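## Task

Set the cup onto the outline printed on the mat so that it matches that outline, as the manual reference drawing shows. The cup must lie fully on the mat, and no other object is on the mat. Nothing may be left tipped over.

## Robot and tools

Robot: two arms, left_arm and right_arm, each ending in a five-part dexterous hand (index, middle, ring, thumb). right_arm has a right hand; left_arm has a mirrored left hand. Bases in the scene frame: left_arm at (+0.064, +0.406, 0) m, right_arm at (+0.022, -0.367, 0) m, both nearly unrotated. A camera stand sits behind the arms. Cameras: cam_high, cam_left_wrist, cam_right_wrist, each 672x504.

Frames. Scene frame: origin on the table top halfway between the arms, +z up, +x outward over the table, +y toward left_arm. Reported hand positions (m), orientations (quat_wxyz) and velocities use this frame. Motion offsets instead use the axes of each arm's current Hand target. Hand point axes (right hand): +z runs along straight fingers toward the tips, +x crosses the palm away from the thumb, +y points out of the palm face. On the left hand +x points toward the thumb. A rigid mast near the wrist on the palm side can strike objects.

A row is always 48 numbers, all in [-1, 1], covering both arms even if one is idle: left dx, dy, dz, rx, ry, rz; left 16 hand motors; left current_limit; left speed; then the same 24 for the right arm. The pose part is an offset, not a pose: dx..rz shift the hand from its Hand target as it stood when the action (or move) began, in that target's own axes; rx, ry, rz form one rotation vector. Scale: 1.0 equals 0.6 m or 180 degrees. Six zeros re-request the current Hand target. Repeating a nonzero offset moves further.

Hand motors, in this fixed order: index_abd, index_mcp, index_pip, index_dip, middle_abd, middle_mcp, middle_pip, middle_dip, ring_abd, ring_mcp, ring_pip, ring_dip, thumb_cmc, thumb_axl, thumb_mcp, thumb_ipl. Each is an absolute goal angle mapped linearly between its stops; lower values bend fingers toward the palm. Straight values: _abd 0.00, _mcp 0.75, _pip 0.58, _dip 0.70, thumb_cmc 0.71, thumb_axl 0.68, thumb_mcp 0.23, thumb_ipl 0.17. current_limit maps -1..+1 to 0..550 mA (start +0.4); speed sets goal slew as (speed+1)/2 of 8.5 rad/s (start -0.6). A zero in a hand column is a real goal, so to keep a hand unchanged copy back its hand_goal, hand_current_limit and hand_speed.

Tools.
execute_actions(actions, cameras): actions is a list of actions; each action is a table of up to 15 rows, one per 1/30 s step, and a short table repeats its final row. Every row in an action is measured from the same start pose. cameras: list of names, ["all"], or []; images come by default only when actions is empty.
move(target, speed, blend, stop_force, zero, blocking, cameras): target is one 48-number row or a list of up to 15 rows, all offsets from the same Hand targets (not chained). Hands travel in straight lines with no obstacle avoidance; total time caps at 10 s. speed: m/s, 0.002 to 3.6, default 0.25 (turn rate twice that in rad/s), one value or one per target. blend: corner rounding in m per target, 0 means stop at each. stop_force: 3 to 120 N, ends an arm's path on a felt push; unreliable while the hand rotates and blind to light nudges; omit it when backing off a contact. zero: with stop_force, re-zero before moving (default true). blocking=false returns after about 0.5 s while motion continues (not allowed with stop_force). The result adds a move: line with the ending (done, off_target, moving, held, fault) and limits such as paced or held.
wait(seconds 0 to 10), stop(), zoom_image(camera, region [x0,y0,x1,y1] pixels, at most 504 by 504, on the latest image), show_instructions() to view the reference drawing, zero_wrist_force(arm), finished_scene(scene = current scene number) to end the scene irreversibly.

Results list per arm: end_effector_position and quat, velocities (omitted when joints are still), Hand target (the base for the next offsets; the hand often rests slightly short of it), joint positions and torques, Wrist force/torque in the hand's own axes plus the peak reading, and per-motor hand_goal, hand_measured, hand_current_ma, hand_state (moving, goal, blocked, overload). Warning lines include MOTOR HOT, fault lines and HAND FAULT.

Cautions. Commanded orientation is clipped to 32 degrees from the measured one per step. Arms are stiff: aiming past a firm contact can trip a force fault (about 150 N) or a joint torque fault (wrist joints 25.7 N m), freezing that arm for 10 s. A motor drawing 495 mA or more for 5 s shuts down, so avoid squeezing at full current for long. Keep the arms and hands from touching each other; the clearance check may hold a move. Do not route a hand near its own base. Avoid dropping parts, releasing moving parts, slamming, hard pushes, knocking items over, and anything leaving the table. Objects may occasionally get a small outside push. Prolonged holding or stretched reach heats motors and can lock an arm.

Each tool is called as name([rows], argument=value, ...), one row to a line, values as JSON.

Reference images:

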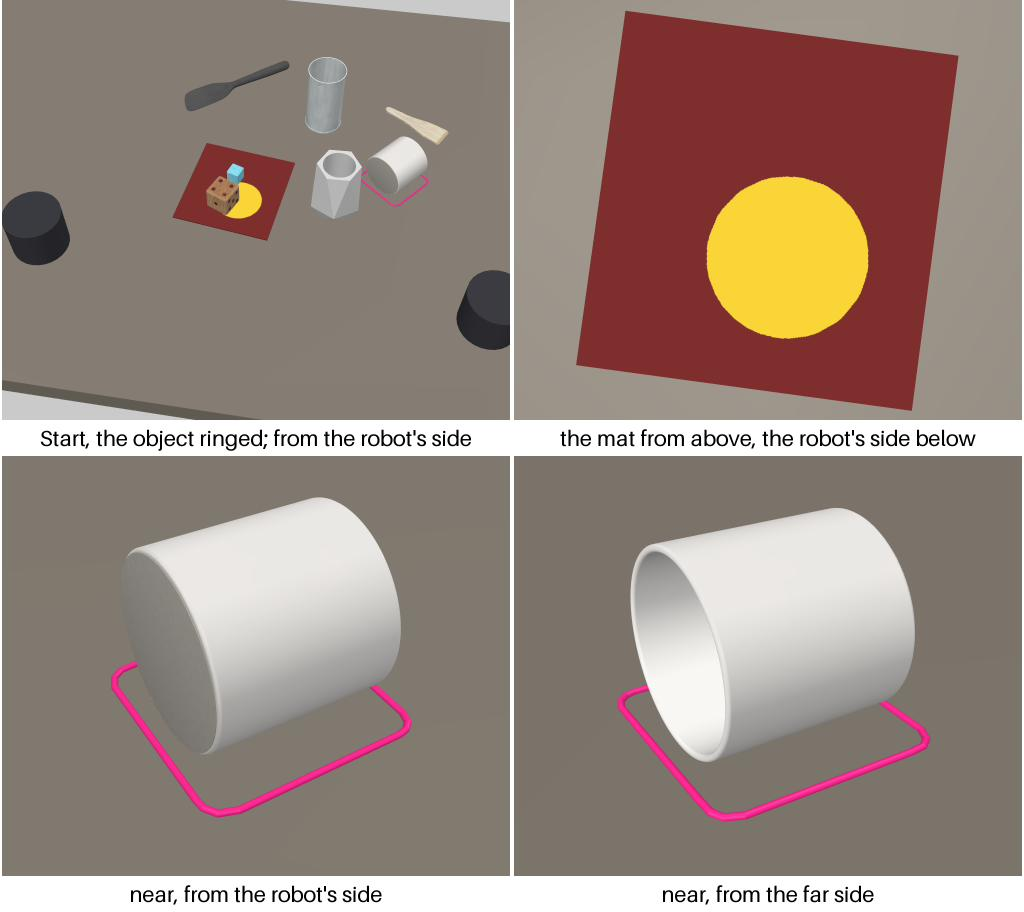

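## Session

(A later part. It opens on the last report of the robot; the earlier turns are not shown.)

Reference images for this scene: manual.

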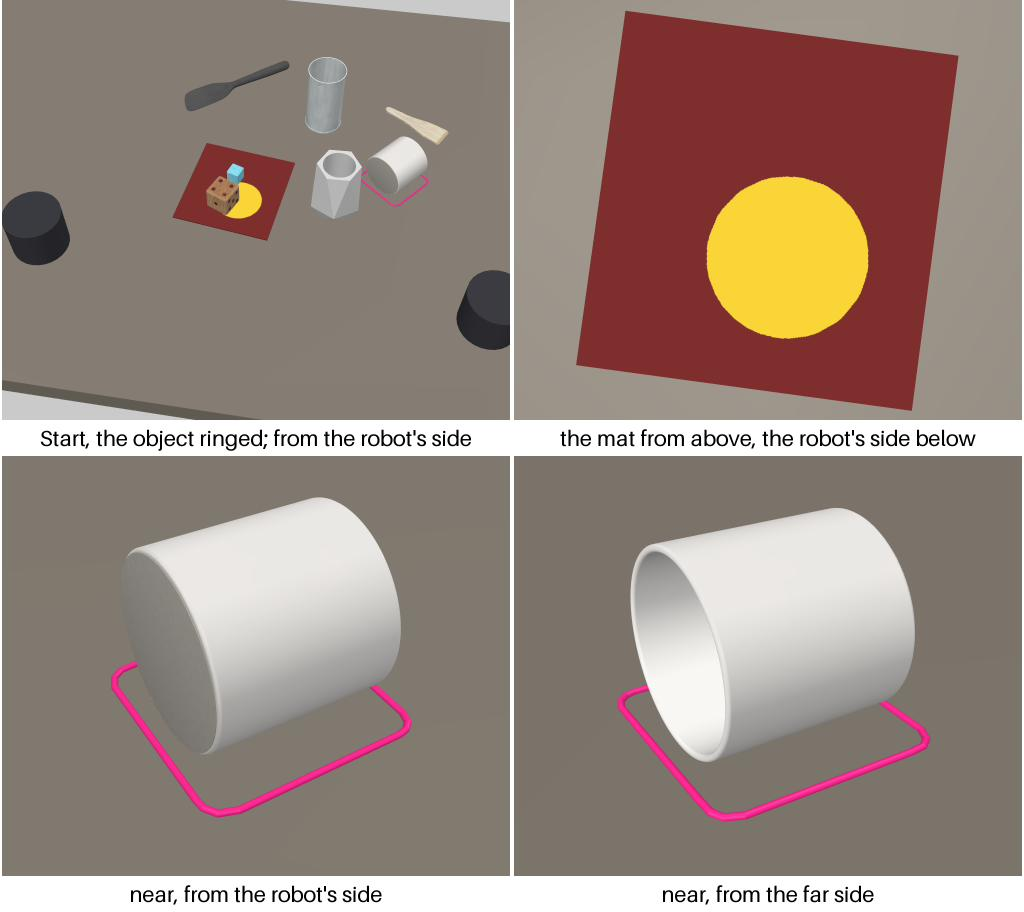

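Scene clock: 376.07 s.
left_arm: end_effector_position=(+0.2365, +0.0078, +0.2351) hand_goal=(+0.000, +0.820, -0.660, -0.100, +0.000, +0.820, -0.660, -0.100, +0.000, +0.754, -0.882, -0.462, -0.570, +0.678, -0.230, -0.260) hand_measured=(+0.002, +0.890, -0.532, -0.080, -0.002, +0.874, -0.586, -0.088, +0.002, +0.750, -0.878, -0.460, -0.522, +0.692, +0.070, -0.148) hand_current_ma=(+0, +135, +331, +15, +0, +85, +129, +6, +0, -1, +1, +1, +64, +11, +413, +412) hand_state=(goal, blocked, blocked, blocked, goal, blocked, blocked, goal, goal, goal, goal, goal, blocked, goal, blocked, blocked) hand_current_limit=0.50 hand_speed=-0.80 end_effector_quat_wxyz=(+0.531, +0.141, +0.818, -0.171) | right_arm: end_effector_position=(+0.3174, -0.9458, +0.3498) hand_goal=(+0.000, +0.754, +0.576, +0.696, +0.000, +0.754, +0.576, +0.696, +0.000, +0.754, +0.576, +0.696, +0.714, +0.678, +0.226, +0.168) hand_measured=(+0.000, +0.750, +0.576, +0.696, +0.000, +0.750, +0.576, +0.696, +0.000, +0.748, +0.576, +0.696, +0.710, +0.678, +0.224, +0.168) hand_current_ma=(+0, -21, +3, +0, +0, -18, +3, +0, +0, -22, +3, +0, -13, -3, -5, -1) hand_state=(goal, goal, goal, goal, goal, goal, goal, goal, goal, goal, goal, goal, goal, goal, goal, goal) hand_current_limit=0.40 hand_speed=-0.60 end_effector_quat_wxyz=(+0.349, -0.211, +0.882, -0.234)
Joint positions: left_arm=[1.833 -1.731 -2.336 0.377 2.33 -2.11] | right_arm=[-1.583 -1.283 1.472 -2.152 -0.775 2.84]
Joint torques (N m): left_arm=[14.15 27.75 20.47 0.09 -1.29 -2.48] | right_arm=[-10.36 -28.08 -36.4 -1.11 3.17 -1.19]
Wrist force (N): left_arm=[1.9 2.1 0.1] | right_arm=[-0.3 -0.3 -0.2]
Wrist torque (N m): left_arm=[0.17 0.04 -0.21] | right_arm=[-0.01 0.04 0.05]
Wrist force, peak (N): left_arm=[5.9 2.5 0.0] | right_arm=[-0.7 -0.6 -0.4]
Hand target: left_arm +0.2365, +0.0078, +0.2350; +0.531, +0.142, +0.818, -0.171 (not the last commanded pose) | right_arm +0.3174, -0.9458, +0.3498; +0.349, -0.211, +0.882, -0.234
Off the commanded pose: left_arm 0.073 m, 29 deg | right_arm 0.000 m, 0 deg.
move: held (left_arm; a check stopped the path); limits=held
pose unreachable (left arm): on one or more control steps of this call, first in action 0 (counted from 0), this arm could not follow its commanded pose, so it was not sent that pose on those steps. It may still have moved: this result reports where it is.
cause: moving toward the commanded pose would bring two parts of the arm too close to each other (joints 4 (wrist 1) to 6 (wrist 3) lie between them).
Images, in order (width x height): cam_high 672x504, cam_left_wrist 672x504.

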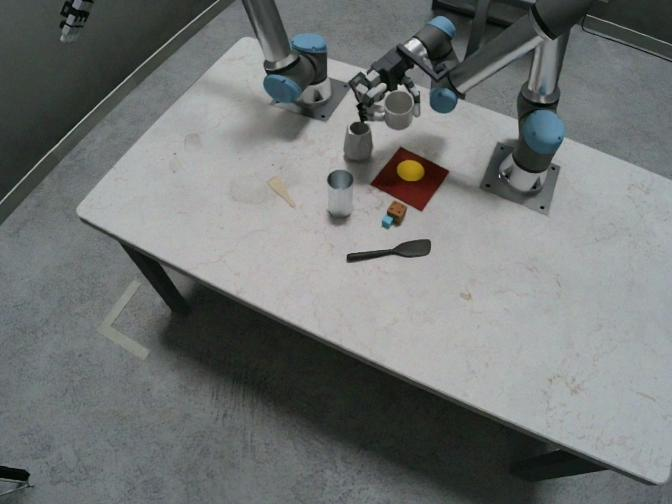

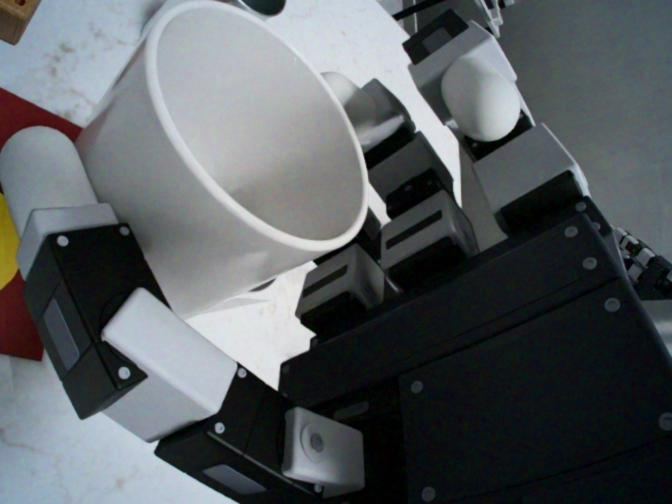

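move([
  [0.0777,-0.4257,0.0237,0.0642,0.184,-0.3481,0,0.82,-0.66,-0.1,0,0.82,-0.66,-0.1,0,0.754,-0.882,-0.462,-0.57,0.678,-0.23,-0.26,0.5,-0.8,0,0,0,0,0,0,0,0.754,0.576,0.696,0,0.754,0.576,0.696,0,0.754,0.576,0.696,0.714,0.678,0.226,0.168,0.4,-0.6],
  [0.0408,-0.147,0.0177,-0.1954,-0.1069,-0.5398,0,0.82,-0.66,-0.1,0,0.82,-0.66,-0.1,0,0.754,-0.882,-0.462,-0.57,0.678,-0.23,-0.26,0.5,-0.8,0,0,0,0,0,0,0,0.754,0.576,0.696,0,0.754,0.576,0.696,0,0.754,0.576,0.696,0.714,0.678,0.226,0.168,0.4,-0.6],
  [-0.0227,0.0315,-0.1543,-0.3135,-0.1279,-0.2973,0,0.82,-0.66,-0.1,0,0.82,-0.66,-0.1,0,0.754,-0.882,-0.462,-0.57,0.678,-0.23,-0.26,0.5,-0.8,0,0,0,0,0,0,0,0.754,0.576,0.696,0,0.754,0.576,0.696,0,0.754,0.576,0.696,0.714,0.678,0.226,0.168,0.4,-0.6],
  [0.0407,0.106,-0.0683,-0.2802,-0.1345,-0.0159,0,0.82,-0.66,-0.1,0,0.82,-0.66,-0.1,0,0.754,-0.882,-0.462,-0.57,0.678,-0.23,-0.26,0.5,-0.8,0,0,0,0,0,0,0,0.754,0.576,0.696,0,0.754,0.576,0.696,0,0.754,0.576,0.696,0.714,0.678,0.226,0.168,0.4,-0.6],
], speed=0.4, blend=0.03, cameras=["cam_high","cam_left_wrist"])

Scene clock: 555.27 s.
left_arm: end_effector_position=(+0.2308, -0.0040, +0.2350) hand_goal=(+0.000, +0.820, -0.660, -0.100, +0.000, +0.820, -0.660, -0.100, +0.000, +0.754, -0.882, -0.462, -0.570, +0.678, -0.230, -0.260) hand_measured=(+0.002, +0.892, -0.532, -0.080, -0.002, +0.874, -0.588, -0.088, +0.002, +0.752, -0.878, -0.460, -0.522, +0.692, +0.070, -0.148) hand_current_ma=(+0, +141, +326, +15, +0, +87, +128, +6, +0, +0, +1, +1, +67, +12, +412, +413) hand_state=(goal, blocked, blocked, blocked, goal, blocked, blocked, goal, goal, goal, goal, goal, blocked, goal, blocked, blocked) hand_current_limit=0.50 hand_speed=-0.80 end_effector_quat_wxyz=(+0.515, +0.125, +0.827, -0.189) | right_arm: end_effector_position=(+0.3174, -0.9458, +0.3498) hand_goal=(+0.000, +0.754, +0.576, +0.696, +0.000, +0.754, +0.576, +0.696, +0.000, +0.754, +0.576, +0.696, +0.714, +0.678, +0.226, +0.168) hand_measured=(+0.000, +0.750, +0.576, +0.696, +0.000, +0.750, +0.576, +0.696, +0.000, +0.748, +0.576, +0.696, +0.710, +0.678, +0.224, +0.168) hand_current_ma=(+0, -21, +3, +0, +0, -18, +3, +0, +0, -22, +3, +0, -13, -3, -5, -1) hand_state=(goal, goal, goal, goal, goal, goal, goal, goal, goal, goal, goal, goal, goal, goal, goal, goal) hand_current_limit=0.40 hand_speed=-0.60 end_effector_quat_wxyz=(+0.349, -0.211, +0.882, -0.234)
Joint positions: left_arm=[1.828 -1.719 -2.31 0.317 2.31 -2.18] | right_arm=[-1.583 -1.283 1.472 -2.152 -0.775 2.84]
Joint torques (N m): left_arm=[13.22 13.21 9.03 4.43 3.17 2.89] | right_arm=[-10.33 -27.22 -36.55 -1.26 3.28 -1.22]
Wrist force (N): left_arm=[1.7 2.3 0.2] | right_arm=[-0.4 -0.3 -0.3]
Wrist torque (N m): left_arm=[0.18 0.07 -0.36] | right_arm=[0.01 0.06 0.04]
Wrist force, peak (N): left_arm=[3.0 2.0 1.0] | right_arm=[-0.5 -0.4 -0.5]
Hand target: left_arm +0.2308, -0.0040, +0.2350; +0.515, +0.126, +0.827, -0.189 (not the last commanded pose) | right_arm +0.3174, -0.9458, +0.3498; +0.349, -0.211, +0.882, -0.234
Off the commanded pose: left_arm 0.090 m, 57 deg | right_arm 0.000 m, 0 deg.
move: held (left_arm; a check stopped the path); path passed 0 of 4 targets; limits=held
pose unreachable (left arm): on one or more control steps of this call, first in action 0 (counted from 0), this arm could not follow its commanded pose, so it was not sent that pose on those steps. It may still have moved: this result reports where it is.
cause: moving toward the commanded pose would bring two parts of the arm too close to each other (joints 4 (wrist 1) to 6 (wrist 3) lie between them).
Images, in order (width x height): cam_high 672x504, cam_left_wrist 672x504.

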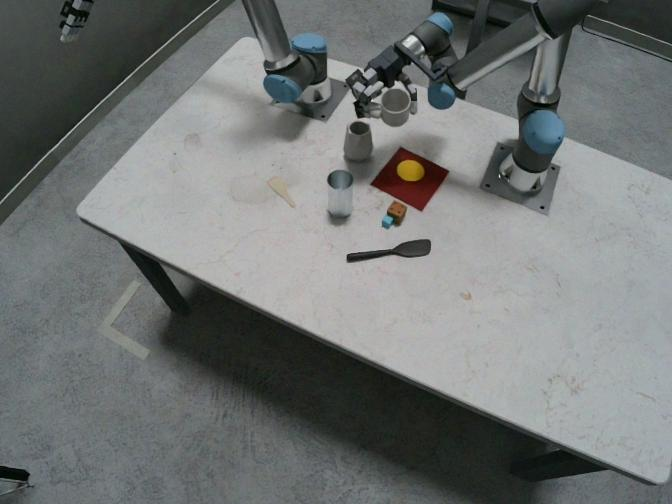

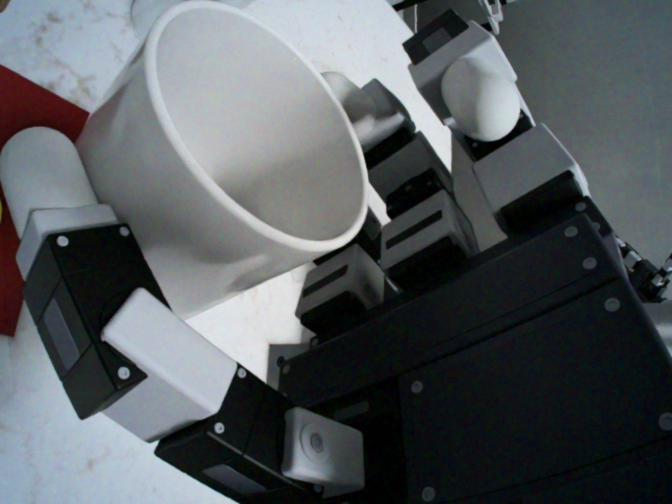

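move(target=[-0.1352,-0.2893,0.22,0.2699,0.4,-0.0663,0,0.82,-0.66,-0.1,0,0.82,-0.66,-0.1,0,0.754,-0.882,-0.462,-0.57,0.678,-0.23,-0.26,0.5,-0.8,0,0,0,0,0,0,0,0.754,0.576,0.696,0,0.754,0.576,0.696,0,0.754,0.576,0.696,0.714,0.678,0.226,0.168,0.4,-0.6], speed=0.4)

move([
  [0.0523,-0.0018,0.023,0,-0.3276,-0.2296,0,0.82,-0.66,-0.1,0,0.82,-0.66,-0.1,0,0.754,-0.882,-0.462,-0.57,0.678,-0.23,-0.26,0.5,-0.8,0,0,0,0,0,0,0,0.754,0.576,0.696,0,0.754,0.576,0.696,0,0.754,0.576,0.696,0.714,0.678,0.226,0.168,0.4,-0.6],
  [0.239,0.085,-0.0722,0,-0.6461,-0.4528,0,0.82,-0.66,-0.1,0,0.82,-0.66,-0.1,0,0.754,-0.882,-0.462,-0.57,0.678,-0.23,-0.26,0.5,-0.8,0,0,0,0,0,0,0,0.754,0.576,0.696,0,0.754,0.576,0.696,0,0.754,0.576,0.696,0.714,0.678,0.226,0.168,0.4,-0.6],
], speed=0.4, blend=0.03, cameras=["cam_high"])

Scene clock: 591.37 s.
left_arm: end_effector_position=(+0.3027, -0.2191, +0.2870) hand_goal=(+0.000, +0.820, -0.660, -0.100, +0.000, +0.820, -0.660, -0.100, +0.000, +0.754, -0.882, -0.462, -0.570, +0.678, -0.230, -0.260) hand_measured=(+0.002, +0.892, -0.532, -0.080, -0.002, +0.874, -0.588, -0.088, +0.002, +0.752, -0.878, -0.460, -0.522, +0.692, +0.072, -0.148) hand_current_ma=(+0, +141, +326, +15, +0, +87, +127, +6, +0, -1, +1, +1, +67, +12, +412, +413) hand_state=(goal, blocked, blocked, blocked, goal, blocked, blocked, goal, goal, goal, goal, goal, blocked, goal, blocked, blocked) hand_current_limit=0.50 hand_speed=-0.80 end_effector_quat_wxyz=(-0.165, +0.317, +0.829, -0.431) | right_arm: end_effector_position=(+0.3174, -0.9458, +0.3498) hand_goal=(+0.000, +0.754, +0.576, +0.696, +0.000, +0.754, +0.576, +0.696, +0.000, +0.754, +0.576, +0.696, +0.714, +0.678, +0.226, +0.168) hand_measured=(+0.000, +0.750, +0.576, +0.696, +0.000, +0.750, +0.576, +0.696, +0.000, +0.748, +0.576, +0.696, +0.710, +0.678, +0.224, +0.168) hand_current_ma=(+0, -21, +3, +0, +0, -18, +3, +0, +0, -22, +3, +0, -13, -3, -5, -1) hand_state=(goal, goal, goal, goal, goal, goal, goal, goal, goal, goal, goal, goal, goal, goal, goal, goal) hand_current_limit=0.40 hand_speed=-0.60 end_effector_quat_wxyz=(+0.349, -0.211, +0.882, -0.234)
Joint positions: left_arm=[2.37 -1.915 -1.436 -1.285 0.614 -1.664] | right_arm=[-1.583 -1.283 1.472 -2.152 -0.775 2.84]
Joint torques (N m): left_arm=[-13.92 27.41 28.31 0.15 -4.14 2.05] | right_arm=[-9.5 -28.91 -37.53 -1.22 3.25 -1.14]
Wrist force (N): left_arm=[-0.7 4.1 1.2] | right_arm=[-0.3 -0.3 -0.3]
Wrist torque (N m): left_arm=[0.32 0.10 -0.16] | right_arm=[0.00 0.05 0.04]
Wrist force, peak (N): left_arm=[-0.7 4.1 1.4] | right_arm=[-0.4 -0.5 -0.5]
Hand target: left_arm +0.3027, -0.2191, +0.2870; -0.165, +0.318, +0.829, -0.431 | right_arm +0.3174, -0.9458, +0.3498; +0.349, -0.211, +0.882, -0.234
Off the commanded pose: left_arm 0.000 m, 0 deg | right_arm 0.000 m, 0 deg.
move: done

Scene clock: 595.40 s.
left_arm: end_effector_position=(+0.2393, -0.0751, +0.2701) hand_goal=(+0.000, +0.820, -0.660, -0.100, +0.000, +0.820, -0.660, -0.100, +0.000, +0.754, -0.882, -0.462, -0.570, +0.678, -0.230, -0.260) hand_measured=(+0.002, +0.892, -0.532, -0.080, -0.002, +0.874, -0.588, -0.088, +0.002, +0.750, -0.878, -0.460, -0.522, +0.692, +0.072, -0.148) hand_current_ma=(+0, +141, +326, +15, +0, +87, +127, +6, +0, -1, +1, +1, +67, +12, +412, +413) hand_state=(goal, blocked, blocked, blocked, goal, blocked, blocked, goal, goal, goal, goal, goal, blocked, goal, blocked, blocked) hand_current_limit=0.50 hand_speed=-0.80 end_effector_quat_wxyz=(-0.354, +0.680, -0.570, +0.296) | right_arm: end_effector_position=(+0.3174, -0.9458, +0.3498) hand_goal=(+0.000, +0.754, +0.576, +0.696, +0.000, +0.754, +0.576, +0.696, +0.000, +0.754, +0.576, +0.696, +0.714, +0.678, +0.226, +0.168) hand_measured=(+0.000, +0.750, +0.576, +0.696, +0.000, +0.750, +0.576, +0.696, +0.000, +0.748, +0.576, +0.696, +0.710, +0.678, +0.224, +0.168) hand_current_ma=(+0, -21, +3, +0, +0, -18, +3, +0, +0, -22, +3, +0, -13, -3, -5, -1) hand_state=(goal, goal, goal, goal, goal, goal, goal, goal, goal, goal, goal, goal, goal, goal, goal, goal) hand_current_limit=0.40 hand_speed=-0.60 end_effector_quat_wxyz=(+0.349, -0.211, +0.882, -0.234)
Joint positions: left_arm=[1.934 -1.578 -1.929 -0.964 2.51 -4.415] | right_arm=[-1.583 -1.283 1.472 -2.152 -0.775 2.84]
Joint torques (N m): left_arm=[-14.11 13.57 27.36 0.31 4.03 -2.77] | right_arm=[-9.61 -27.3 -36.71 -1.35 3 -1.32]
Wrist force (N): left_arm=[-0.8 3.6 1.4] | right_arm=[-0.3 -0.2 -0.1]
Wrist torque (N m): left_arm=[0.19 0.10 -0.04] | right_arm=[0.01 0.05 0.05]
Wrist force, peak (N): left_arm=[-0.9 4.4 1.2] | right_arm=[-0.6 -0.4 -0.3]
Hand target: left_arm +0.2393, -0.0751, +0.2701; -0.354, +0.680, -0.570, +0.296 | right_arm +0.3174, -0.9458, +0.3498; +0.349, -0.211, +0.882, -0.234
Off the commanded pose: left_arm 0.000 m, 0 deg | right_arm 0.000 m, 0 deg.
move: done
Images, in order (width x height): cam_high 672x504.

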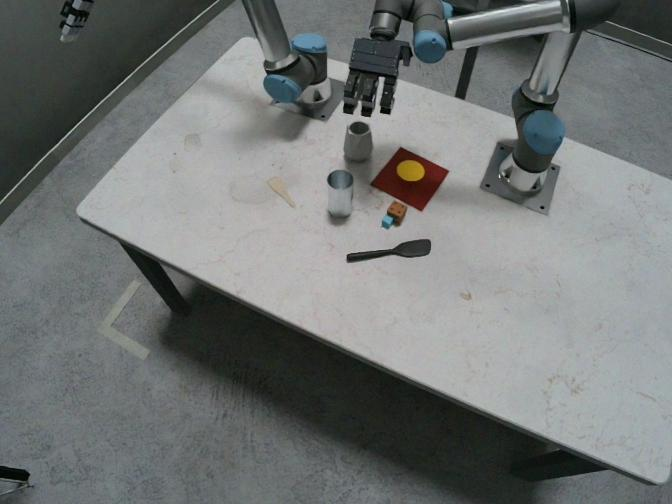

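move([
  [-0.2415,0.0073,-0.0363,0,-0.1435,0.2048,0,0.82,-0.66,-0.1,0,0.82,-0.66,-0.1,0,0.754,-0.882,-0.462,-0.57,0.678,-0.23,-0.26,0.5,-0.8,0,0,0,0,0,0,0,0.754,0.576,0.696,0,0.754,0.576,0.696,0,0.754,0.576,0.696,0.714,0.678,0.226,0.168,0.4,-0.6],
  [-0.2668,0.0605,0.0592,0.0872,-0.2123,0.4549,0,0.82,-0.66,-0.1,0,0.82,-0.66,-0.1,0,0.754,-0.882,-0.462,-0.57,0.678,-0.23,-0.26,0.5,-0.8,0,0,0,0,0,0,0,0.754,0.576,0.696,0,0.754,0.576,0.696,0,0.754,0.576,0.696,0.714,0.678,0.226,0.168,0.4,-0.6],
], speed=0.3, blend=0.03, cameras=["cam_high","cam_left_wrist"])

Scene clock: 610.60 s.
left_arm: end_effector_position=(+0.1988, +0.0670, +0.2684) hand_goal=(+0.000, +0.820, -0.660, -0.100, +0.000, +0.820, -0.660, -0.100, +0.000, +0.754, -0.882, -0.462, -0.570, +0.678, -0.230, -0.260) hand_measured=(+0.002, +0.892, -0.532, -0.080, -0.002, +0.874, -0.590, -0.088, +0.002, +0.750, -0.878, -0.460, -0.522, +0.692, +0.072, -0.148) hand_current_ma=(+0, +141, +324, +15, +0, +87, +123, +6, +0, -1, +1, +1, +67, +12, +412, +412) hand_state=(goal, blocked, blocked, blocked, goal, blocked, blocked, goal, goal, goal, goal, goal, blocked, goal, blocked, blocked) hand_current_limit=0.50 hand_speed=-0.80 end_effector_quat_wxyz=(+0.579, -0.453, +0.678, +0.017) | right_arm: end_effector_position=(+0.3174, -0.9458, +0.3498) hand_goal=(+0.000, +0.754, +0.576, +0.696, +0.000, +0.754, +0.576, +0.696, +0.000, +0.754, +0.576, +0.696, +0.714, +0.678, +0.226, +0.168) hand_measured=(+0.000, +0.750, +0.576, +0.696, +0.000, +0.750, +0.576, +0.696, +0.000, +0.748, +0.576, +0.696, +0.710, +0.678, +0.224, +0.168) hand_current_ma=(+0, -21, +3, +0, +0, -18, +3, +0, +0, -22, +3, +0, -13, -3, -5, -1) hand_state=(goal, goal, goal, goal, goal, goal, goal, goal, goal, goal, goal, goal, goal, goal, goal, goal) hand_current_limit=0.40 hand_speed=-0.60 end_effector_quat_wxyz=(+0.349, -0.211, +0.882, -0.234)
Joint positions: left_arm=[1.874 -1.653 -1.783 -2.022 2.677 -4.503] | right_arm=[-1.583 -1.283 1.472 -2.152 -0.775 2.84]
Joint torques (N m): left_arm=[13.11 29.8 27.72 2.97 -0.79 -2.31] | right_arm=[-8.69 -27.77 -35.29 -1.49 3.13 -1.32]
Wrist force (N): left_arm=[1.1 3.0 -0.3] | right_arm=[-0.2 -0.3 -0.3]
Wrist torque (N m): left_arm=[0.21 0.08 -0.27] | right_arm=[0.01 0.04 0.05]
Wrist force, peak (N): left_arm=[4.6 4.6 1.2] | right_arm=[-0.5 -0.5 -0.4]
Hand target: left_arm +0.1988, +0.0670, +0.2684; +0.579, -0.453, +0.678, +0.016 (not the last commanded pose) | right_arm +0.3174, -0.9458, +0.3498; +0.349, -0.211, +0.882, -0.234
Off the commanded pose: left_arm 0.055 m, 40 deg | right_arm 0.000 m, 0 deg.
move: held (left_arm; a check stopped the path); path passed 1 of 2 targets; limits=held
pose unreachable (left arm): on one or more control steps of this call, first in action 0 (counted from 0), this arm could not follow its commanded pose, so it was not sent that pose on those steps. It may still have moved: this result reports where it is.
cause: moving toward the commanded pose would bring two parts of the arm too close to each other (joints 4 (wrist 1) to 6 (wrist 3) lie between them).
Images, in order (width x height): cam_high 672x504, cam_left_wrist 672x504.

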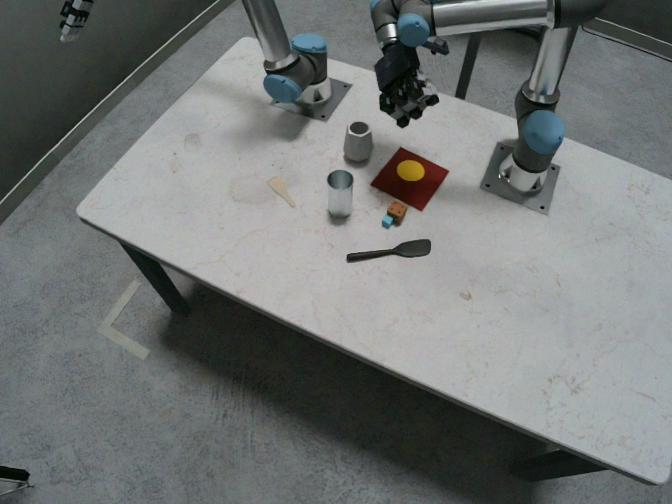

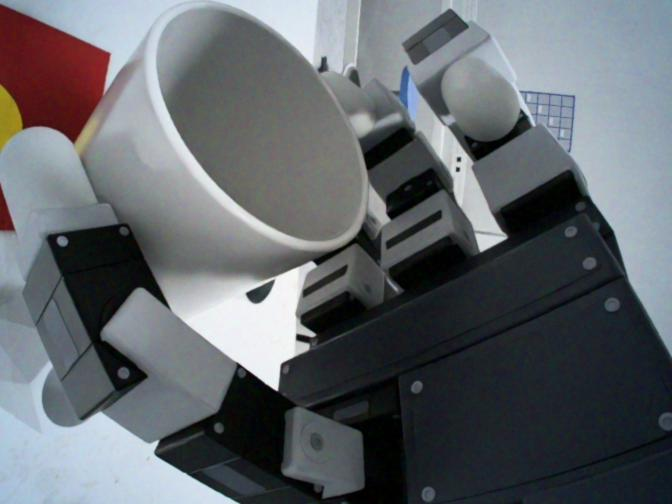

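move([
  [0.0912,0.0573,0.0376,0,0,0,0,0.82,-0.66,-0.1,0,0.82,-0.66,-0.1,0,0.754,-0.882,-0.462,-0.57,0.678,-0.23,-0.26,0.5,-0.8,0,0,0,0,0,0,0,0.754,0.576,0.696,0,0.754,0.576,0.696,0,0.754,0.576,0.696,0.714,0.678,0.226,0.168,0.4,-0.6],
  [0.1305,0.0857,0.1018,0.0853,-0.0881,0.1862,0,0.82,-0.66,-0.1,0,0.82,-0.66,-0.1,0,0.754,-0.882,-0.462,-0.57,0.678,-0.23,-0.26,0.5,-0.8,0,0,0,0,0,0,0,0.754,0.576,0.696,0,0.754,0.576,0.696,0,0.754,0.576,0.696,0.714,0.678,0.226,0.168,0.4,-0.6],
], speed=0.25, blend=0.02, cameras=["cam_high","cam_left_wrist"])

Scene clock: 633.33 s.
left_arm: end_effector_position=(+0.1994, +0.0688, +0.2051) hand_goal=(+0.000, +0.820, -0.660, -0.100, +0.000, +0.820, -0.660, -0.100, +0.000, +0.754, -0.882, -0.462, -0.570, +0.678, -0.230, -0.260) hand_measured=(+0.002, +0.892, -0.534, -0.080, -0.002, +0.874, -0.590, -0.088, +0.002, +0.750, -0.878, -0.460, -0.522, +0.692, +0.072, -0.148) hand_current_ma=(+0, +141, +322, +15, +0, +87, +121, +6, +0, -1, +1, +1, +68, +12, +413, +413) hand_state=(goal, blocked, blocked, blocked, goal, blocked, blocked, goal, goal, goal, goal, goal, blocked, goal, blocked, blocked) hand_current_limit=0.50 hand_speed=-0.80 end_effector_quat_wxyz=(+0.587, -0.439, +0.680, +0.024) | right_arm: end_effector_position=(+0.3174, -0.9458, +0.3498) hand_goal=(+0.000, +0.754, +0.576, +0.696, +0.000, +0.754, +0.576, +0.696, +0.000, +0.754, +0.576, +0.696, +0.714, +0.678, +0.226, +0.168) hand_measured=(+0.000, +0.750, +0.576, +0.696, +0.000, +0.750, +0.576, +0.696, +0.000, +0.748, +0.576, +0.696, +0.710, +0.678, +0.224, +0.168) hand_current_ma=(+0, -21, +3, +0, +0, -18, +3, +0, +0, -22, +3, +0, -13, -3, -5, -1) hand_state=(goal, goal, goal, goal, goal, goal, goal, goal, goal, goal, goal, goal, goal, goal, goal, goal) hand_current_limit=0.40 hand_speed=-0.60 end_effector_quat_wxyz=(+0.349, -0.211, +0.882, -0.234)
Joint positions: left_arm=[1.87 -1.722 -1.887 -1.883 2.691 -4.506] | right_arm=[-1.583 -1.283 1.472 -2.152 -0.775 2.84]
Joint torques (N m): left_arm=[13.78 32.81 25.7 -1.54 -1.06 -2.53] | right_arm=[-8.64 -28.33 -35.12 -1.32 2.97 -1.22]
Wrist force (N): left_arm=[1.4 3.2 -0.2] | right_arm=[-0.5 -0.2 -0.1]
Wrist torque (N m): left_arm=[0.19 0.04 -0.24] | right_arm=[0.00 0.06 0.03]
Wrist force, peak (N): left_arm=[5.2 5.3 1.4] | right_arm=[-0.6 -0.3 -0.5]
Hand target: left_arm +0.1995, +0.0688, +0.2052; +0.587, -0.439, +0.680, +0.024 (not the last commanded pose) | right_arm +0.3174, -0.9458, +0.3498; +0.349, -0.211, +0.882, -0.234
Off the commanded pose: left_arm 0.052 m, 38 deg | right_arm 0.000 m, 0 deg.
move: held (left_arm; a check stopped the path); path passed 1 of 2 targets; limits=held
pose unreachable (left arm): on one or more control steps of this call, first in action 0 (counted from 0), this arm could not follow its commanded pose, so it was not sent that pose on those steps. It may still have moved: this result reports where it is.
cause: moving toward the commanded pose would bring two parts of the arm too close to each other (joints 4 (wrist 1) to 6 (wrist 3) lie between them).
Images, in order (width x height): cam_high 672x504, cam_left_wrist 672x504.

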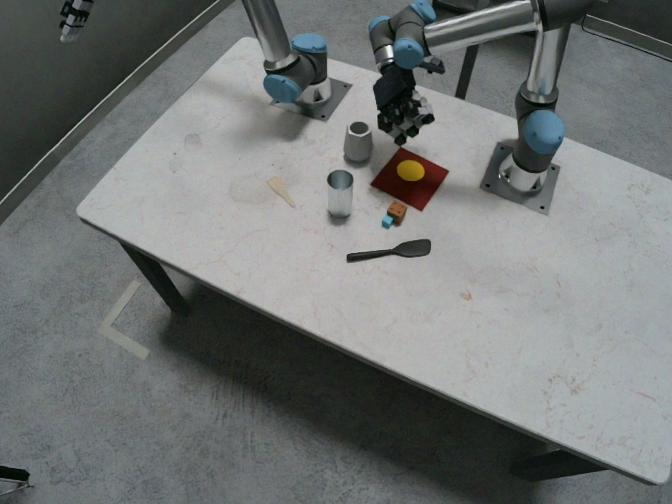

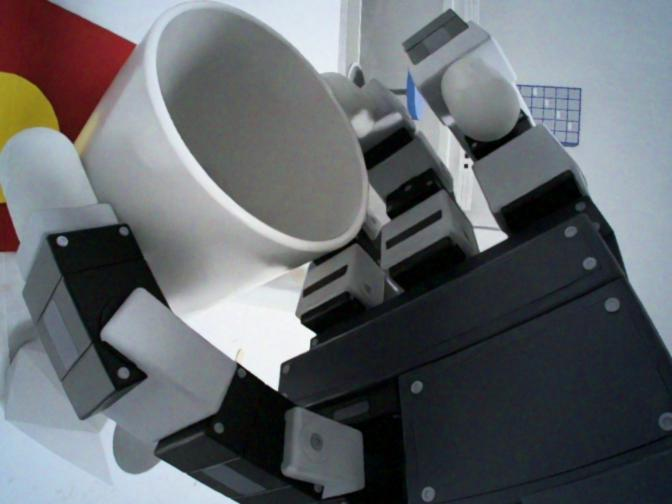

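move([
  [0.0192,0.086,-0.1032,0,0,0,0,0.82,-0.66,-0.1,0,0.82,-0.66,-0.1,0,0.754,-0.882,-0.462,-0.57,0.678,-0.23,-0.26,0.5,-0.8,0,0,0,0,0,0,0,0.754,0.576,0.696,0,0.754,0.576,0.696,0,0.754,0.576,0.696,0.714,0.678,0.226,0.168,0.4,-0.6],
  [0.052,0.1455,-0.1207,-0.0263,-0.112,0.159,0,0.82,-0.66,-0.1,0,0.82,-0.66,-0.1,0,0.754,-0.882,-0.462,-0.57,0.678,-0.23,-0.26,0.5,-0.8,0,0,0,0,0,0,0,0.754,0.576,0.696,0,0.754,0.576,0.696,0,0.754,0.576,0.696,0.714,0.678,0.226,0.168,0.4,-0.6],
], speed=0.25, blend=0.02, cameras=["cam_high","cam_left_wrist"])

Scene clock: 722.53 s.
left_arm: end_effector_position=(+0.0909, +0.0649, +0.1600) hand_goal=(+0.000, +0.820, -0.660, -0.100, +0.000, +0.820, -0.660, -0.100, +0.000, +0.754, -0.882, -0.462, -0.570, +0.678, -0.230, -0.260) hand_measured=(+0.002, +0.892, -0.536, -0.080, -0.002, +0.874, -0.592, -0.088, +0.002, +0.752, -0.878, -0.460, -0.522, +0.692, +0.074, -0.152) hand_current_ma=(+0, +141, +310, +15, +0, +87, +115, +6, +0, -1, +1, +1, +68, +12, +413, +405) hand_state=(goal, blocked, blocked, blocked, goal, blocked, blocked, goal, goal, goal, goal, goal, blocked, goal, blocked, blocked) hand_current_limit=0.50 hand_speed=-0.80 end_effector_quat_wxyz=(+0.653, -0.271, +0.653, +0.271) | right_arm: end_effector_position=(+0.3174, -0.9458, +0.3498) hand_goal=(+0.000, +0.754, +0.576, +0.696, +0.000, +0.754, +0.576, +0.696, +0.000, +0.754, +0.576, +0.696, +0.714, +0.678, +0.226, +0.168) hand_measured=(+0.000, +0.750, +0.576, +0.696, +0.000, +0.750, +0.576, +0.696, +0.000, +0.748, +0.576, +0.696, +0.710, +0.678, +0.224, +0.168) hand_current_ma=(+0, -21, +3, +0, +0, -18, +3, +0, +0, -22, +3, +0, -13, -3, -5, -1) hand_state=(goal, goal, goal, goal, goal, goal, goal, goal, goal, goal, goal, goal, goal, goal, goal, goal) hand_current_limit=0.40 hand_speed=-0.60 end_effector_quat_wxyz=(+0.349, -0.211, +0.882, -0.234)
Joint positions: left_arm=[1.689 -2.163 -1.613 -2.506 2.46 -4.712] | right_arm=[-1.583 -1.283 1.472 -2.152 -0.775 2.84]
Joint torques (N m): left_arm=[-15.06 30.08 20.21 -4.18 -2.25 -2.32] | right_arm=[-9.23 -29.04 -36.59 -1.32 3.3 -1.3]
Wrist force (N): left_arm=[2.2 1.6 -1.5] | right_arm=[-0.3 -0.3 -0.2]
Wrist torque (N m): left_arm=[0.10 -0.01 -0.37] | right_arm=[-0.01 0.05 0.05]
Wrist force, peak (N): left_arm=[1.3 3.7 -1.0] | right_arm=[-0.6 -0.4 -0.2]
Hand target: left_arm +0.0909, +0.0649, +0.1599; +0.653, -0.271, +0.653, +0.271 | right_arm +0.3174, -0.9458, +0.3498; +0.349, -0.211, +0.882, -0.234
Off the commanded pose: left_arm 0.000 m, 0 deg | right_arm 0.000 m, 0 deg.
move: done
Images, in order (width x height): cam_high 672x504, cam_left_wrist 672x504.

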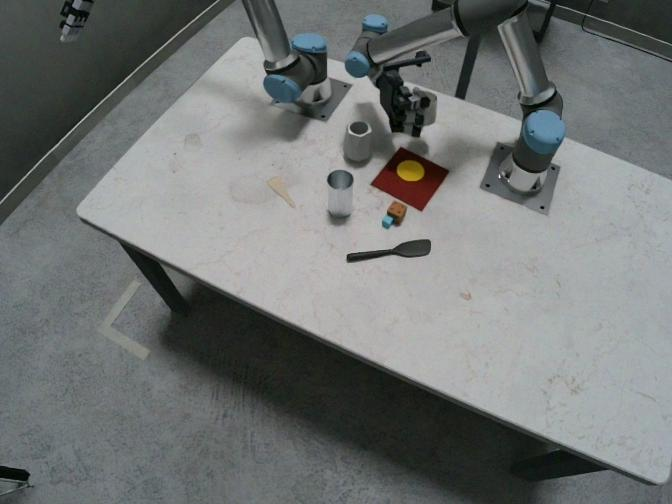

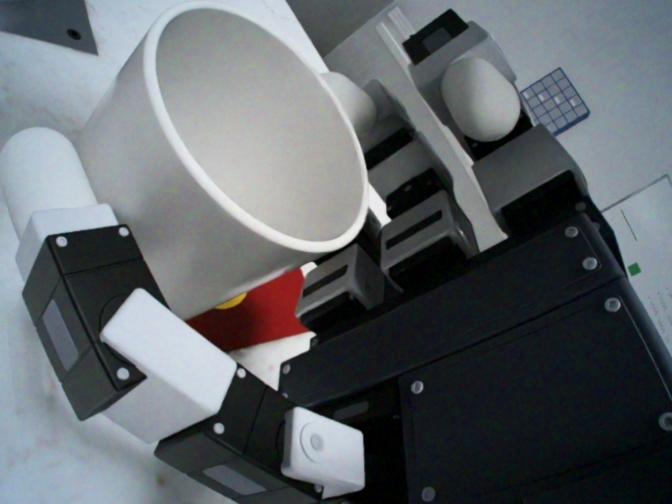

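move(target=[0.125,0,0,0,0,0,0,0.82,-0.66,-0.1,0,0.82,-0.66,-0.1,0,0.754,-0.882,-0.462,-0.57,0.678,-0.23,-0.26,0.5,-0.8,0,0,0,0,0,0,0,0.754,0.576,0.696,0,0.754,0.576,0.696,0,0.754,0.576,0.696,0.714,0.678,0.226,0.168,0.4,-0.6], speed=0.2)

move(target=[0.0833,0,0,0,0,0,0,0.82,-0.66,-0.1,0,0.82,-0.66,-0.1,0,0.754,-0.882,-0.462,-0.57,0.678,-0.23,-0.26,0.5,-0.8,0,0,0,0,0,0,0,0.754,0.576,0.696,0,0.754,0.576,0.696,0,0.754,0.576,0.696,0.714,0.678,0.226,0.168,0.4,-0.6], speed=0.02, stop_force=4, cameras=["cam_high","cam_left_wrist"])

Scene clock: 731.33 s.
left_arm: end_effector_position=(+0.0909, +0.0649, +0.0851) hand_goal=(+0.000, +0.820, -0.660, -0.100, +0.000, +0.820, -0.660, -0.100, +0.000, +0.754, -0.882, -0.462, -0.570, +0.678, -0.230, -0.260) hand_measured=(+0.002, +0.892, -0.536, -0.080, -0.002, +0.874, -0.592, -0.088, +0.002, +0.752, -0.878, -0.460, -0.522, +0.692, +0.074, -0.152) hand_current_ma=(+0, +141, +309, +15, +0, +87, +113, +6, +0, -1, +1, +1, +68, +12, +413, +404) hand_state=(goal, blocked, blocked, blocked, goal, blocked, blocked, goal, goal, goal, goal, goal, blocked, goal, blocked, blocked) hand_current_limit=0.50 hand_speed=-0.80 end_effector_quat_wxyz=(+0.653, -0.271, +0.653, +0.271) | right_arm: end_effector_position=(+0.3174, -0.9458, +0.3498) hand_goal=(+0.000, +0.754, +0.576, +0.696, +0.000, +0.754, +0.576, +0.696, +0.000, +0.754, +0.576, +0.696, +0.714, +0.678, +0.226, +0.168) hand_measured=(+0.000, +0.750, +0.576, +0.696, +0.000, +0.750, +0.576, +0.696, +0.000, +0.748, +0.576, +0.696, +0.710, +0.678, +0.224, +0.168) hand_current_ma=(+0, -21, +3, +0, +0, -18, +3, +0, +0, -22, +3, +0, -13, -3, -5, -1) hand_state=(goal, goal, goal, goal, goal, goal, goal, goal, goal, goal, goal, goal, goal, goal, goal, goal) hand_current_limit=0.40 hand_speed=-0.60 end_effector_quat_wxyz=(+0.349, -0.211, +0.882, -0.234)
Joint positions: left_arm=[1.689 -2.279 -1.65 -2.354 2.46 -4.712] | right_arm=[-1.583 -1.283 1.472 -2.152 -0.775 2.84]
Joint torques (N m): left_arm=[-9.21 30.83 4.9 0.32 -1.81 2.54] | right_arm=[-9.48 -29.17 -35.68 -1.44 3.1 -1.33]
Wrist force (N): left_arm=[2.1 1.5 -1.7] | right_arm=[-0.4 -0.3 -0.2]
Wrist torque (N m): left_arm=[0.13 0.02 -0.34] | right_arm=[-0.01 0.06 0.04]
Wrist force, peak (N): left_arm=[3.3 1.4 -1.5] | right_arm=[-0.7 -0.3 -0.4]
Hand target: left_arm +0.0909, +0.0649, +0.0849; +0.653, -0.271, +0.653, +0.271 | right_arm +0.3174, -0.9458, +0.3498; +0.349, -0.211, +0.882, -0.234
Off the commanded pose: left_arm 0.000 m, 0 deg | right_arm 0.000 m, 0 deg.
move: done

Scene clock: 734.00 s.
left_arm: end_effector_position=(+0.0909, +0.0649, +0.0546) hand_goal=(+0.000, +0.820, -0.660, -0.100, +0.000, +0.820, -0.660, -0.100, +0.000, +0.754, -0.882, -0.462, -0.570, +0.678, -0.230, -0.260) hand_measured=(+0.002, +0.892, -0.562, -0.084, +0.002, +0.890, -0.592, -0.080, +0.002, +0.752, -0.878, -0.460, -0.558, +0.682, +0.086, -0.158) hand_current_ma=(+0, +141, +210, +11, +0, +136, +113, +14, +0, -1, +1, +1, +8, +1, +412, +367) hand_state=(goal, blocked, blocked, goal, goal, blocked, blocked, goal, goal, goal, goal, goal, goal, goal, blocked, blocked) hand_current_limit=0.50 hand_speed=-0.80 end_effector_quat_wxyz=(+0.653, -0.271, +0.653, +0.271) | right_arm: end_effector_position=(+0.3174, -0.9458, +0.3498) hand_goal=(+0.000, +0.754, +0.576, +0.696, +0.000, +0.754, +0.576, +0.696, +0.000, +0.754, +0.576, +0.696, +0.714, +0.678, +0.226, +0.168) hand_measured=(+0.000, +0.750, +0.576, +0.696, +0.000, +0.750, +0.576, +0.696, +0.000, +0.748, +0.576, +0.696, +0.710, +0.678, +0.224, +0.168) hand_current_ma=(+0, -21, +3, +0, +0, -18, +3, +0, +0, -22, +3, +0, -13, -3, -5, -1) hand_state=(goal, goal, goal, goal, goal, goal, goal, goal, goal, goal, goal, goal, goal, goal, goal, goal) hand_current_limit=0.40 hand_speed=-0.60 end_effector_quat_wxyz=(+0.349, -0.211, +0.882, -0.234)
Joint positions: left_arm=[1.689 -2.331 -1.656 -2.296 2.46 -4.712] | right_arm=[-1.583 -1.283 1.472 -2.152 -0.775 2.84]
Joint torques (N m): left_arm=[-11.99 46.59 19.71 -3.77 -1.82 0.63] | right_arm=[-8.41 -29.21 -35.66 -1.37 3.06 -1.15]
Wrist force (N): left_arm=[0.9 1.8 -2.0] | right_arm=[-0.2 -0.4 -0.2]
Wrist torque (N m): left_arm=[0.15 0.06 -0.29] | right_arm=[-0.02 0.03 0.05]
Wrist force, peak (N): left_arm=[2.6 1.8 -1.7] | right_arm=[-0.6 -0.5 -0.2]
Hand target: left_arm +0.0909, +0.0649, +0.0546; +0.653, -0.271, +0.653, +0.271 (not the last commanded pose) | right_arm +0.3174, -0.9458, +0.3498; +0.349, -0.211, +0.882, -0.234
Off the commanded pose: left_arm 0.020 m, 0 deg | right_arm 0.000 m, 0 deg.
move: contact (left_arm)
Images, in order (width x height): cam_high 672x504, cam_left_wrist 672x504.

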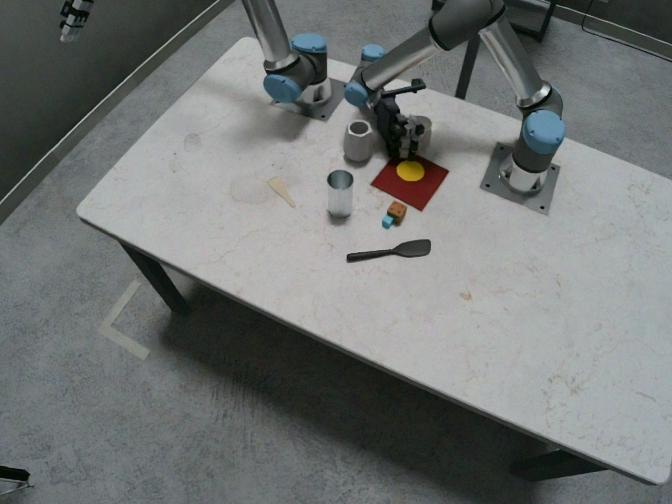

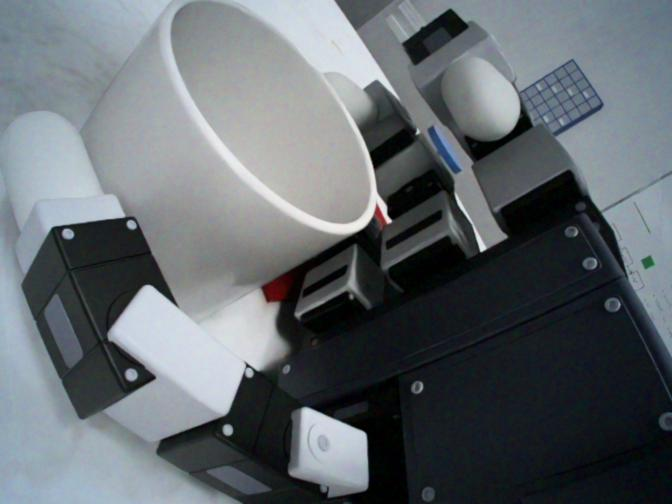

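move(target=[0.01,0,0,0,0,0,0,0.82,-0.66,-0.1,0,0.82,-0.66,-0.1,0,0.754,-0.882,-0.462,-0.57,0.678,-0.23,-0.26,0.5,-0.8,0,0,0,0,0,0,0,0.754,0.576,0.696,0,0.754,0.576,0.696,0,0.754,0.576,0.696,0.714,0.678,0.226,0.168,0.4,-0.6], speed=0.02, stop_force=5)

move(target=[0,0,0,0,0,0,0,0.89,-0.25,-0.029,0,0.89,-0.25,-0.029,0,0.754,-0.882,-0.462,-0.571,0.677,0.12,0.02,0.4,-0.85,0,0,0,0,0,0,0,0.754,0.576,0.696,0,0.754,0.576,0.696,0,0.754,0.576,0.696,0.714,0.678,0.226,0.168,0.4,-0.6], cameras=["cam_high","cam_left_wrist"])

Scene clock: 743.07 s.
left_arm: end_effector_position=(+0.0909, +0.0649, +0.0500) hand_goal=(+0.000, +0.820, -0.660, -0.100, +0.000, +0.820, -0.660, -0.100, +0.000, +0.754, -0.882, -0.462, -0.570, +0.678, -0.230, -0.260) hand_measured=(+0.004, +0.892, -0.572, -0.086, +0.008, +0.902, -0.592, -0.078, +0.002, +0.752, -0.878, -0.460, -0.584, +0.674, +0.090, -0.160) hand_current_ma=(+1, +141, +177, +8, +3, +173, +113, +18, +0, -1, +1, +1, -8, -2, +413, +354) hand_state=(goal, blocked, blocked, goal, goal, blocked, blocked, blocked, goal, goal, goal, goal, goal, goal, blocked, blocked) hand_current_limit=0.50 hand_speed=-0.80 end_effector_quat_wxyz=(+0.653, -0.271, +0.653, +0.271) | right_arm: end_effector_position=(+0.3174, -0.9458, +0.3498) hand_goal=(+0.000, +0.754, +0.576, +0.696, +0.000, +0.754, +0.576, +0.696, +0.000, +0.754, +0.576, +0.696, +0.714, +0.678, +0.226, +0.168) hand_measured=(+0.000, +0.750, +0.576, +0.696, +0.000, +0.750, +0.576, +0.696, +0.000, +0.748, +0.576, +0.696, +0.710, +0.678, +0.224, +0.168) hand_current_ma=(+0, -21, +3, +0, +0, -18, +3, +0, +0, -22, +3, +0, -13, -3, -5, -1) hand_state=(goal, goal, goal, goal, goal, goal, goal, goal, goal, goal, goal, goal, goal, goal, goal, goal) hand_current_limit=0.40 hand_speed=-0.60 end_effector_quat_wxyz=(+0.349, -0.211, +0.882, -0.234)
Joint positions: left_arm=[1.689 -2.339 -1.656 -2.288 2.46 -4.712] | right_arm=[-1.583 -1.283 1.472 -2.152 -0.775 2.84]
Joint torques (N m): left_arm=[-11.51 45.69 17.53 -3.52 -1.8 0.07] | right_arm=[-8.7 -28.14 -35.8 -1.52 3.21 -1.14]
Wrist force (N): left_arm=[-1.1 2.1 -1.9] | right_arm=[-0.3 -0.4 -0.3]
Wrist torque (N m): left_arm=[0.18 0.17 -0.27] | right_arm=[0.00 0.05 0.04]
Wrist force, peak (N): left_arm=[-5.2 1.8 -1.0] | right_arm=[-0.6 -0.4 -0.4]
Hand target: left_arm +0.0909, +0.0649, +0.0500; +0.653, -0.271, +0.653, +0.271 (not the last commanded pose) | right_arm +0.3174, -0.9458, +0.3498; +0.349, -0.211, +0.882, -0.234
Off the commanded pose: left_arm 0.001 m, 0 deg | right_arm 0.000 m, 0 deg.
move: contact (left_arm)

Scene clock: 744.10 s.
left_arm: end_effector_position=(+0.0909, +0.0649, +0.0500) hand_goal=(+0.000, +0.890, -0.250, -0.028, +0.000, +0.890, -0.250, -0.028, +0.000, +0.754, -0.882, -0.462, -0.570, +0.678, +0.120, +0.020) hand_measured=(+0.004, +0.892, -0.254, -0.030, +0.008, +0.892, -0.252, -0.030, +0.002, +0.752, -0.878, -0.460, -0.562, +0.678, +0.118, +0.018) hand_current_ma=(+1, +1, -1, +0, +3, +1, -1, +0, +0, -1, +1, +1, +3, +0, -1, -1) hand_state=(goal, goal, goal, goal, goal, goal, goal, goal, goal, goal, goal, goal, goal, goal, goal, goal) hand_current_limit=0.40 hand_speed=-0.85 end_effector_quat_wxyz=(+0.653, -0.271, +0.653, +0.271) | right_arm: end_effector_position=(+0.3174, -0.9458, +0.3498) hand_goal=(+0.000, +0.754, +0.576, +0.696, +0.000, +0.754, +0.576, +0.696, +0.000, +0.754, +0.576, +0.696, +0.714, +0.678, +0.226, +0.168) hand_measured=(+0.000, +0.750, +0.576, +0.696, +0.000, +0.750, +0.576, +0.696, +0.000, +0.748, +0.576, +0.696, +0.710, +0.678, +0.224, +0.168) hand_current_ma=(+0, -21, +3, +0, +0, -18, +3, +0, +0, -22, +3, +0, -13, -3, -5, -1) hand_state=(goal, goal, goal, goal, goal, goal, goal, goal, goal, goal, goal, goal, goal, goal, goal, goal) hand_current_limit=0.40 hand_speed=-0.60 end_effector_quat_wxyz=(+0.349, -0.211, +0.882, -0.234)
Joint positions: left_arm=[1.689 -2.339 -1.656 -2.288 2.46 -4.712] | right_arm=[-1.583 -1.283 1.472 -2.152 -0.775 2.84]
Joint torques (N m): left_arm=[-11.8 46.23 17.92 -2.73 -1.97 0] | right_arm=[-8.88 -28.54 -35.52 -1.51 3.17 -1.04]
Wrist force (N): left_arm=[0.7 1.7 -1.4] | right_arm=[-0.3 -0.3 0.0]
Wrist torque (N m): left_arm=[0.14 0.02 -0.32] | right_arm=[-0.02 0.05 0.04]
Wrist force, peak (N): left_arm=[-0.3 2.0 -2.3] | right_arm=[-0.5 -0.5 -0.3]
Hand target: left_arm +0.0909, +0.0649, +0.0500; +0.653, -0.271, +0.653, +0.271 | right_arm +0.3174, -0.9458, +0.3498; +0.349, -0.211, +0.882, -0.234
Off the commanded pose: left_arm 0.000 m, 0 deg | right_arm 0.000 m, 0 deg.
move: done
Images, in order (width x height): cam_high 672x504, cam_left_wrist 672x504.

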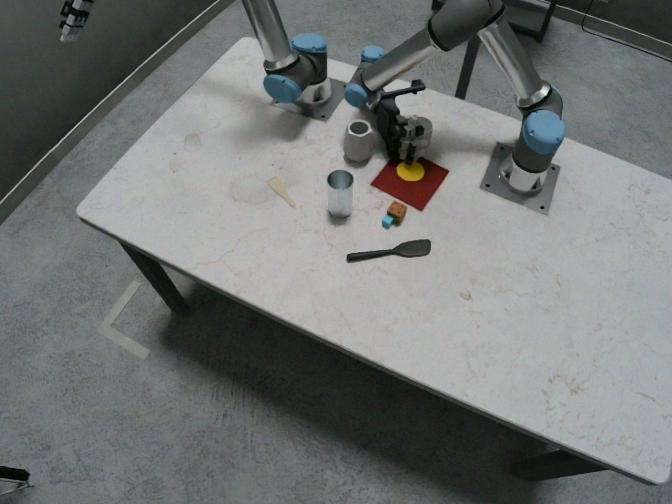

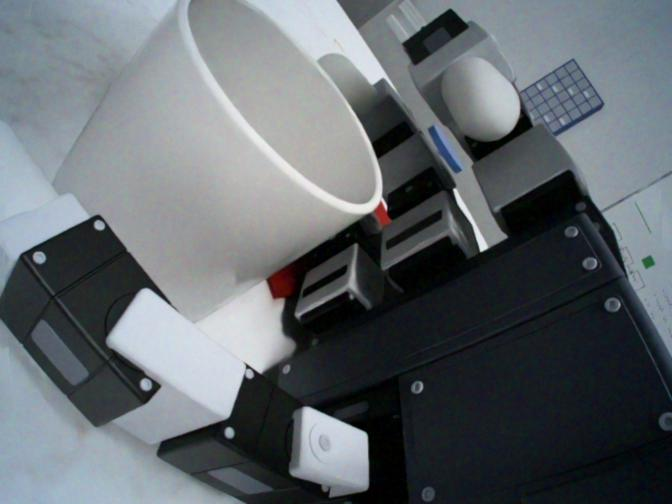

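move([
  [0,-0.0956,-0.067,0,0,0,0,0.89,-0.25,-0.029,0,0.89,-0.25,-0.029,0,0.754,-0.882,-0.462,-0.571,0.677,0.12,0.02,0.4,-0.85,0,0,0,0,0,0,0,0.754,0.576,0.696,0,0.754,0.576,0.696,0,0.754,0.576,0.696,0.714,0.678,0.226,0.168,0.4,-0.6],
  [-0.2,-0.0956,-0.067,0,0,0,0,0.89,-0.25,-0.029,0,0.89,-0.25,-0.029,0,0.754,-0.882,-0.462,-0.571,0.677,0.12,0.02,0.4,-0.85,0,0,0,0,0,0,0,0.754,0.576,0.696,0,0.754,0.576,0.696,0,0.754,0.576,0.696,0.714,0.678,0.226,0.168,0.4,-0.6],
], speed=[0.1,0.25], cameras=["cam_high","cam_left_wrist"])

Scene clock: 756.37 s.
left_arm: end_effector_position=(+0.1031, -0.0041, +0.1699) hand_goal=(+0.000, +0.890, -0.250, -0.028, +0.000, +0.890, -0.250, -0.028, +0.000, +0.754, -0.882, -0.462, -0.570, +0.678, +0.120, +0.020) hand_measured=(+0.004, +0.888, -0.252, -0.030, +0.008, +0.892, -0.252, -0.030, +0.002, +0.752, -0.878, -0.460, -0.562, +0.678, +0.118, +0.018) hand_current_ma=(+1, -1, -1, +0, +3, +0, -1, +0, +0, -1, +1, +1, +3, +0, +0, +0) hand_state=(goal, goal, goal, goal, goal, goal, goal, goal, goal, goal, goal, goal, goal, goal, goal, goal) hand_current_limit=0.40 hand_speed=-0.85 end_effector_quat_wxyz=(+0.653, -0.271, +0.653, +0.271) | right_arm: end_effector_position=(+0.3174, -0.9458, +0.3498) hand_goal=(+0.000, +0.754, +0.576, +0.696, +0.000, +0.754, +0.576, +0.696, +0.000, +0.754, +0.576, +0.696, +0.714, +0.678, +0.226, +0.168) hand_measured=(+0.000, +0.750, +0.576, +0.696, +0.000, +0.750, +0.576, +0.696, +0.000, +0.748, +0.576, +0.696, +0.710, +0.678, +0.224, +0.168) hand_current_ma=(+0, -21, +3, +0, +0, -18, +3, +0, +0, -22, +3, +0, -13, -3, -5, -1) hand_state=(goal, goal, goal, goal, goal, goal, goal, goal, goal, goal, goal, goal, goal, goal, goal, goal) hand_current_limit=0.40 hand_speed=-0.60 end_effector_quat_wxyz=(+0.349, -0.211, +0.882, -0.234)
Joint positions: left_arm=[1.697 -2.288 -1.361 -2.634 2.468 -4.712] | right_arm=[-1.583 -1.283 1.472 -2.152 -0.775 2.84]
Joint torques (N m): left_arm=[8.43 50.14 21.96 -3.33 -0.76 -2.73] | right_arm=[-8.16 -29.42 -34.93 -1.6 3.09 -1.58]
Wrist force (N): left_arm=[0.5 1.8 -1.9] | right_arm=[-0.6 -0.3 -0.3]
Wrist torque (N m): left_arm=[0.20 0.03 -0.28] | right_arm=[0.00 0.08 0.02]
Wrist force, peak (N): left_arm=[2.5 3.5 -1.2] | right_arm=[-0.7 -0.4 -0.4]
Hand target: left_arm +0.1031, -0.0041, +0.1700; +0.653, -0.271, +0.653, +0.271 | right_arm +0.3174, -0.9458, +0.3498; +0.349, -0.211, +0.882, -0.234
Off the commanded pose: left_arm 0.000 m, 0 deg | right_arm 0.000 m, 0 deg.
move: done
Images, in order (width x height): cam_high 672x504, cam_left_wrist 672x504.

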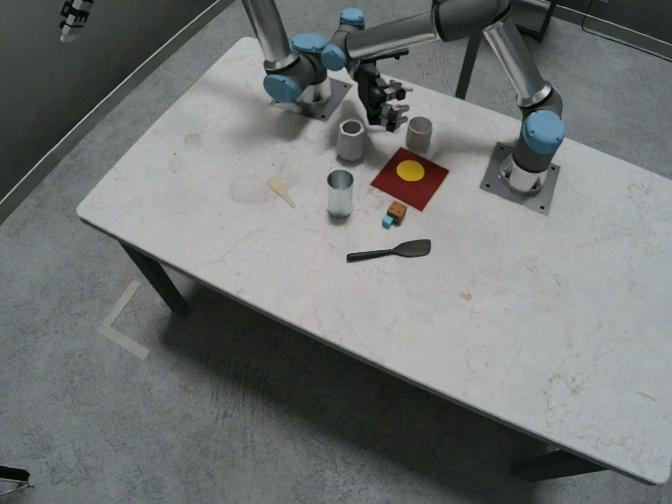

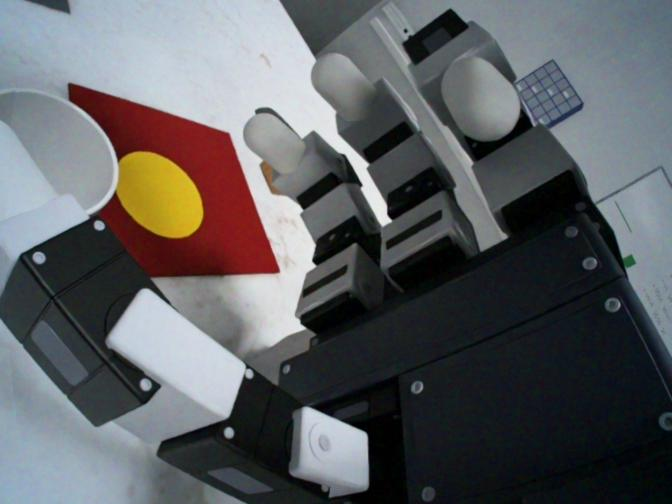

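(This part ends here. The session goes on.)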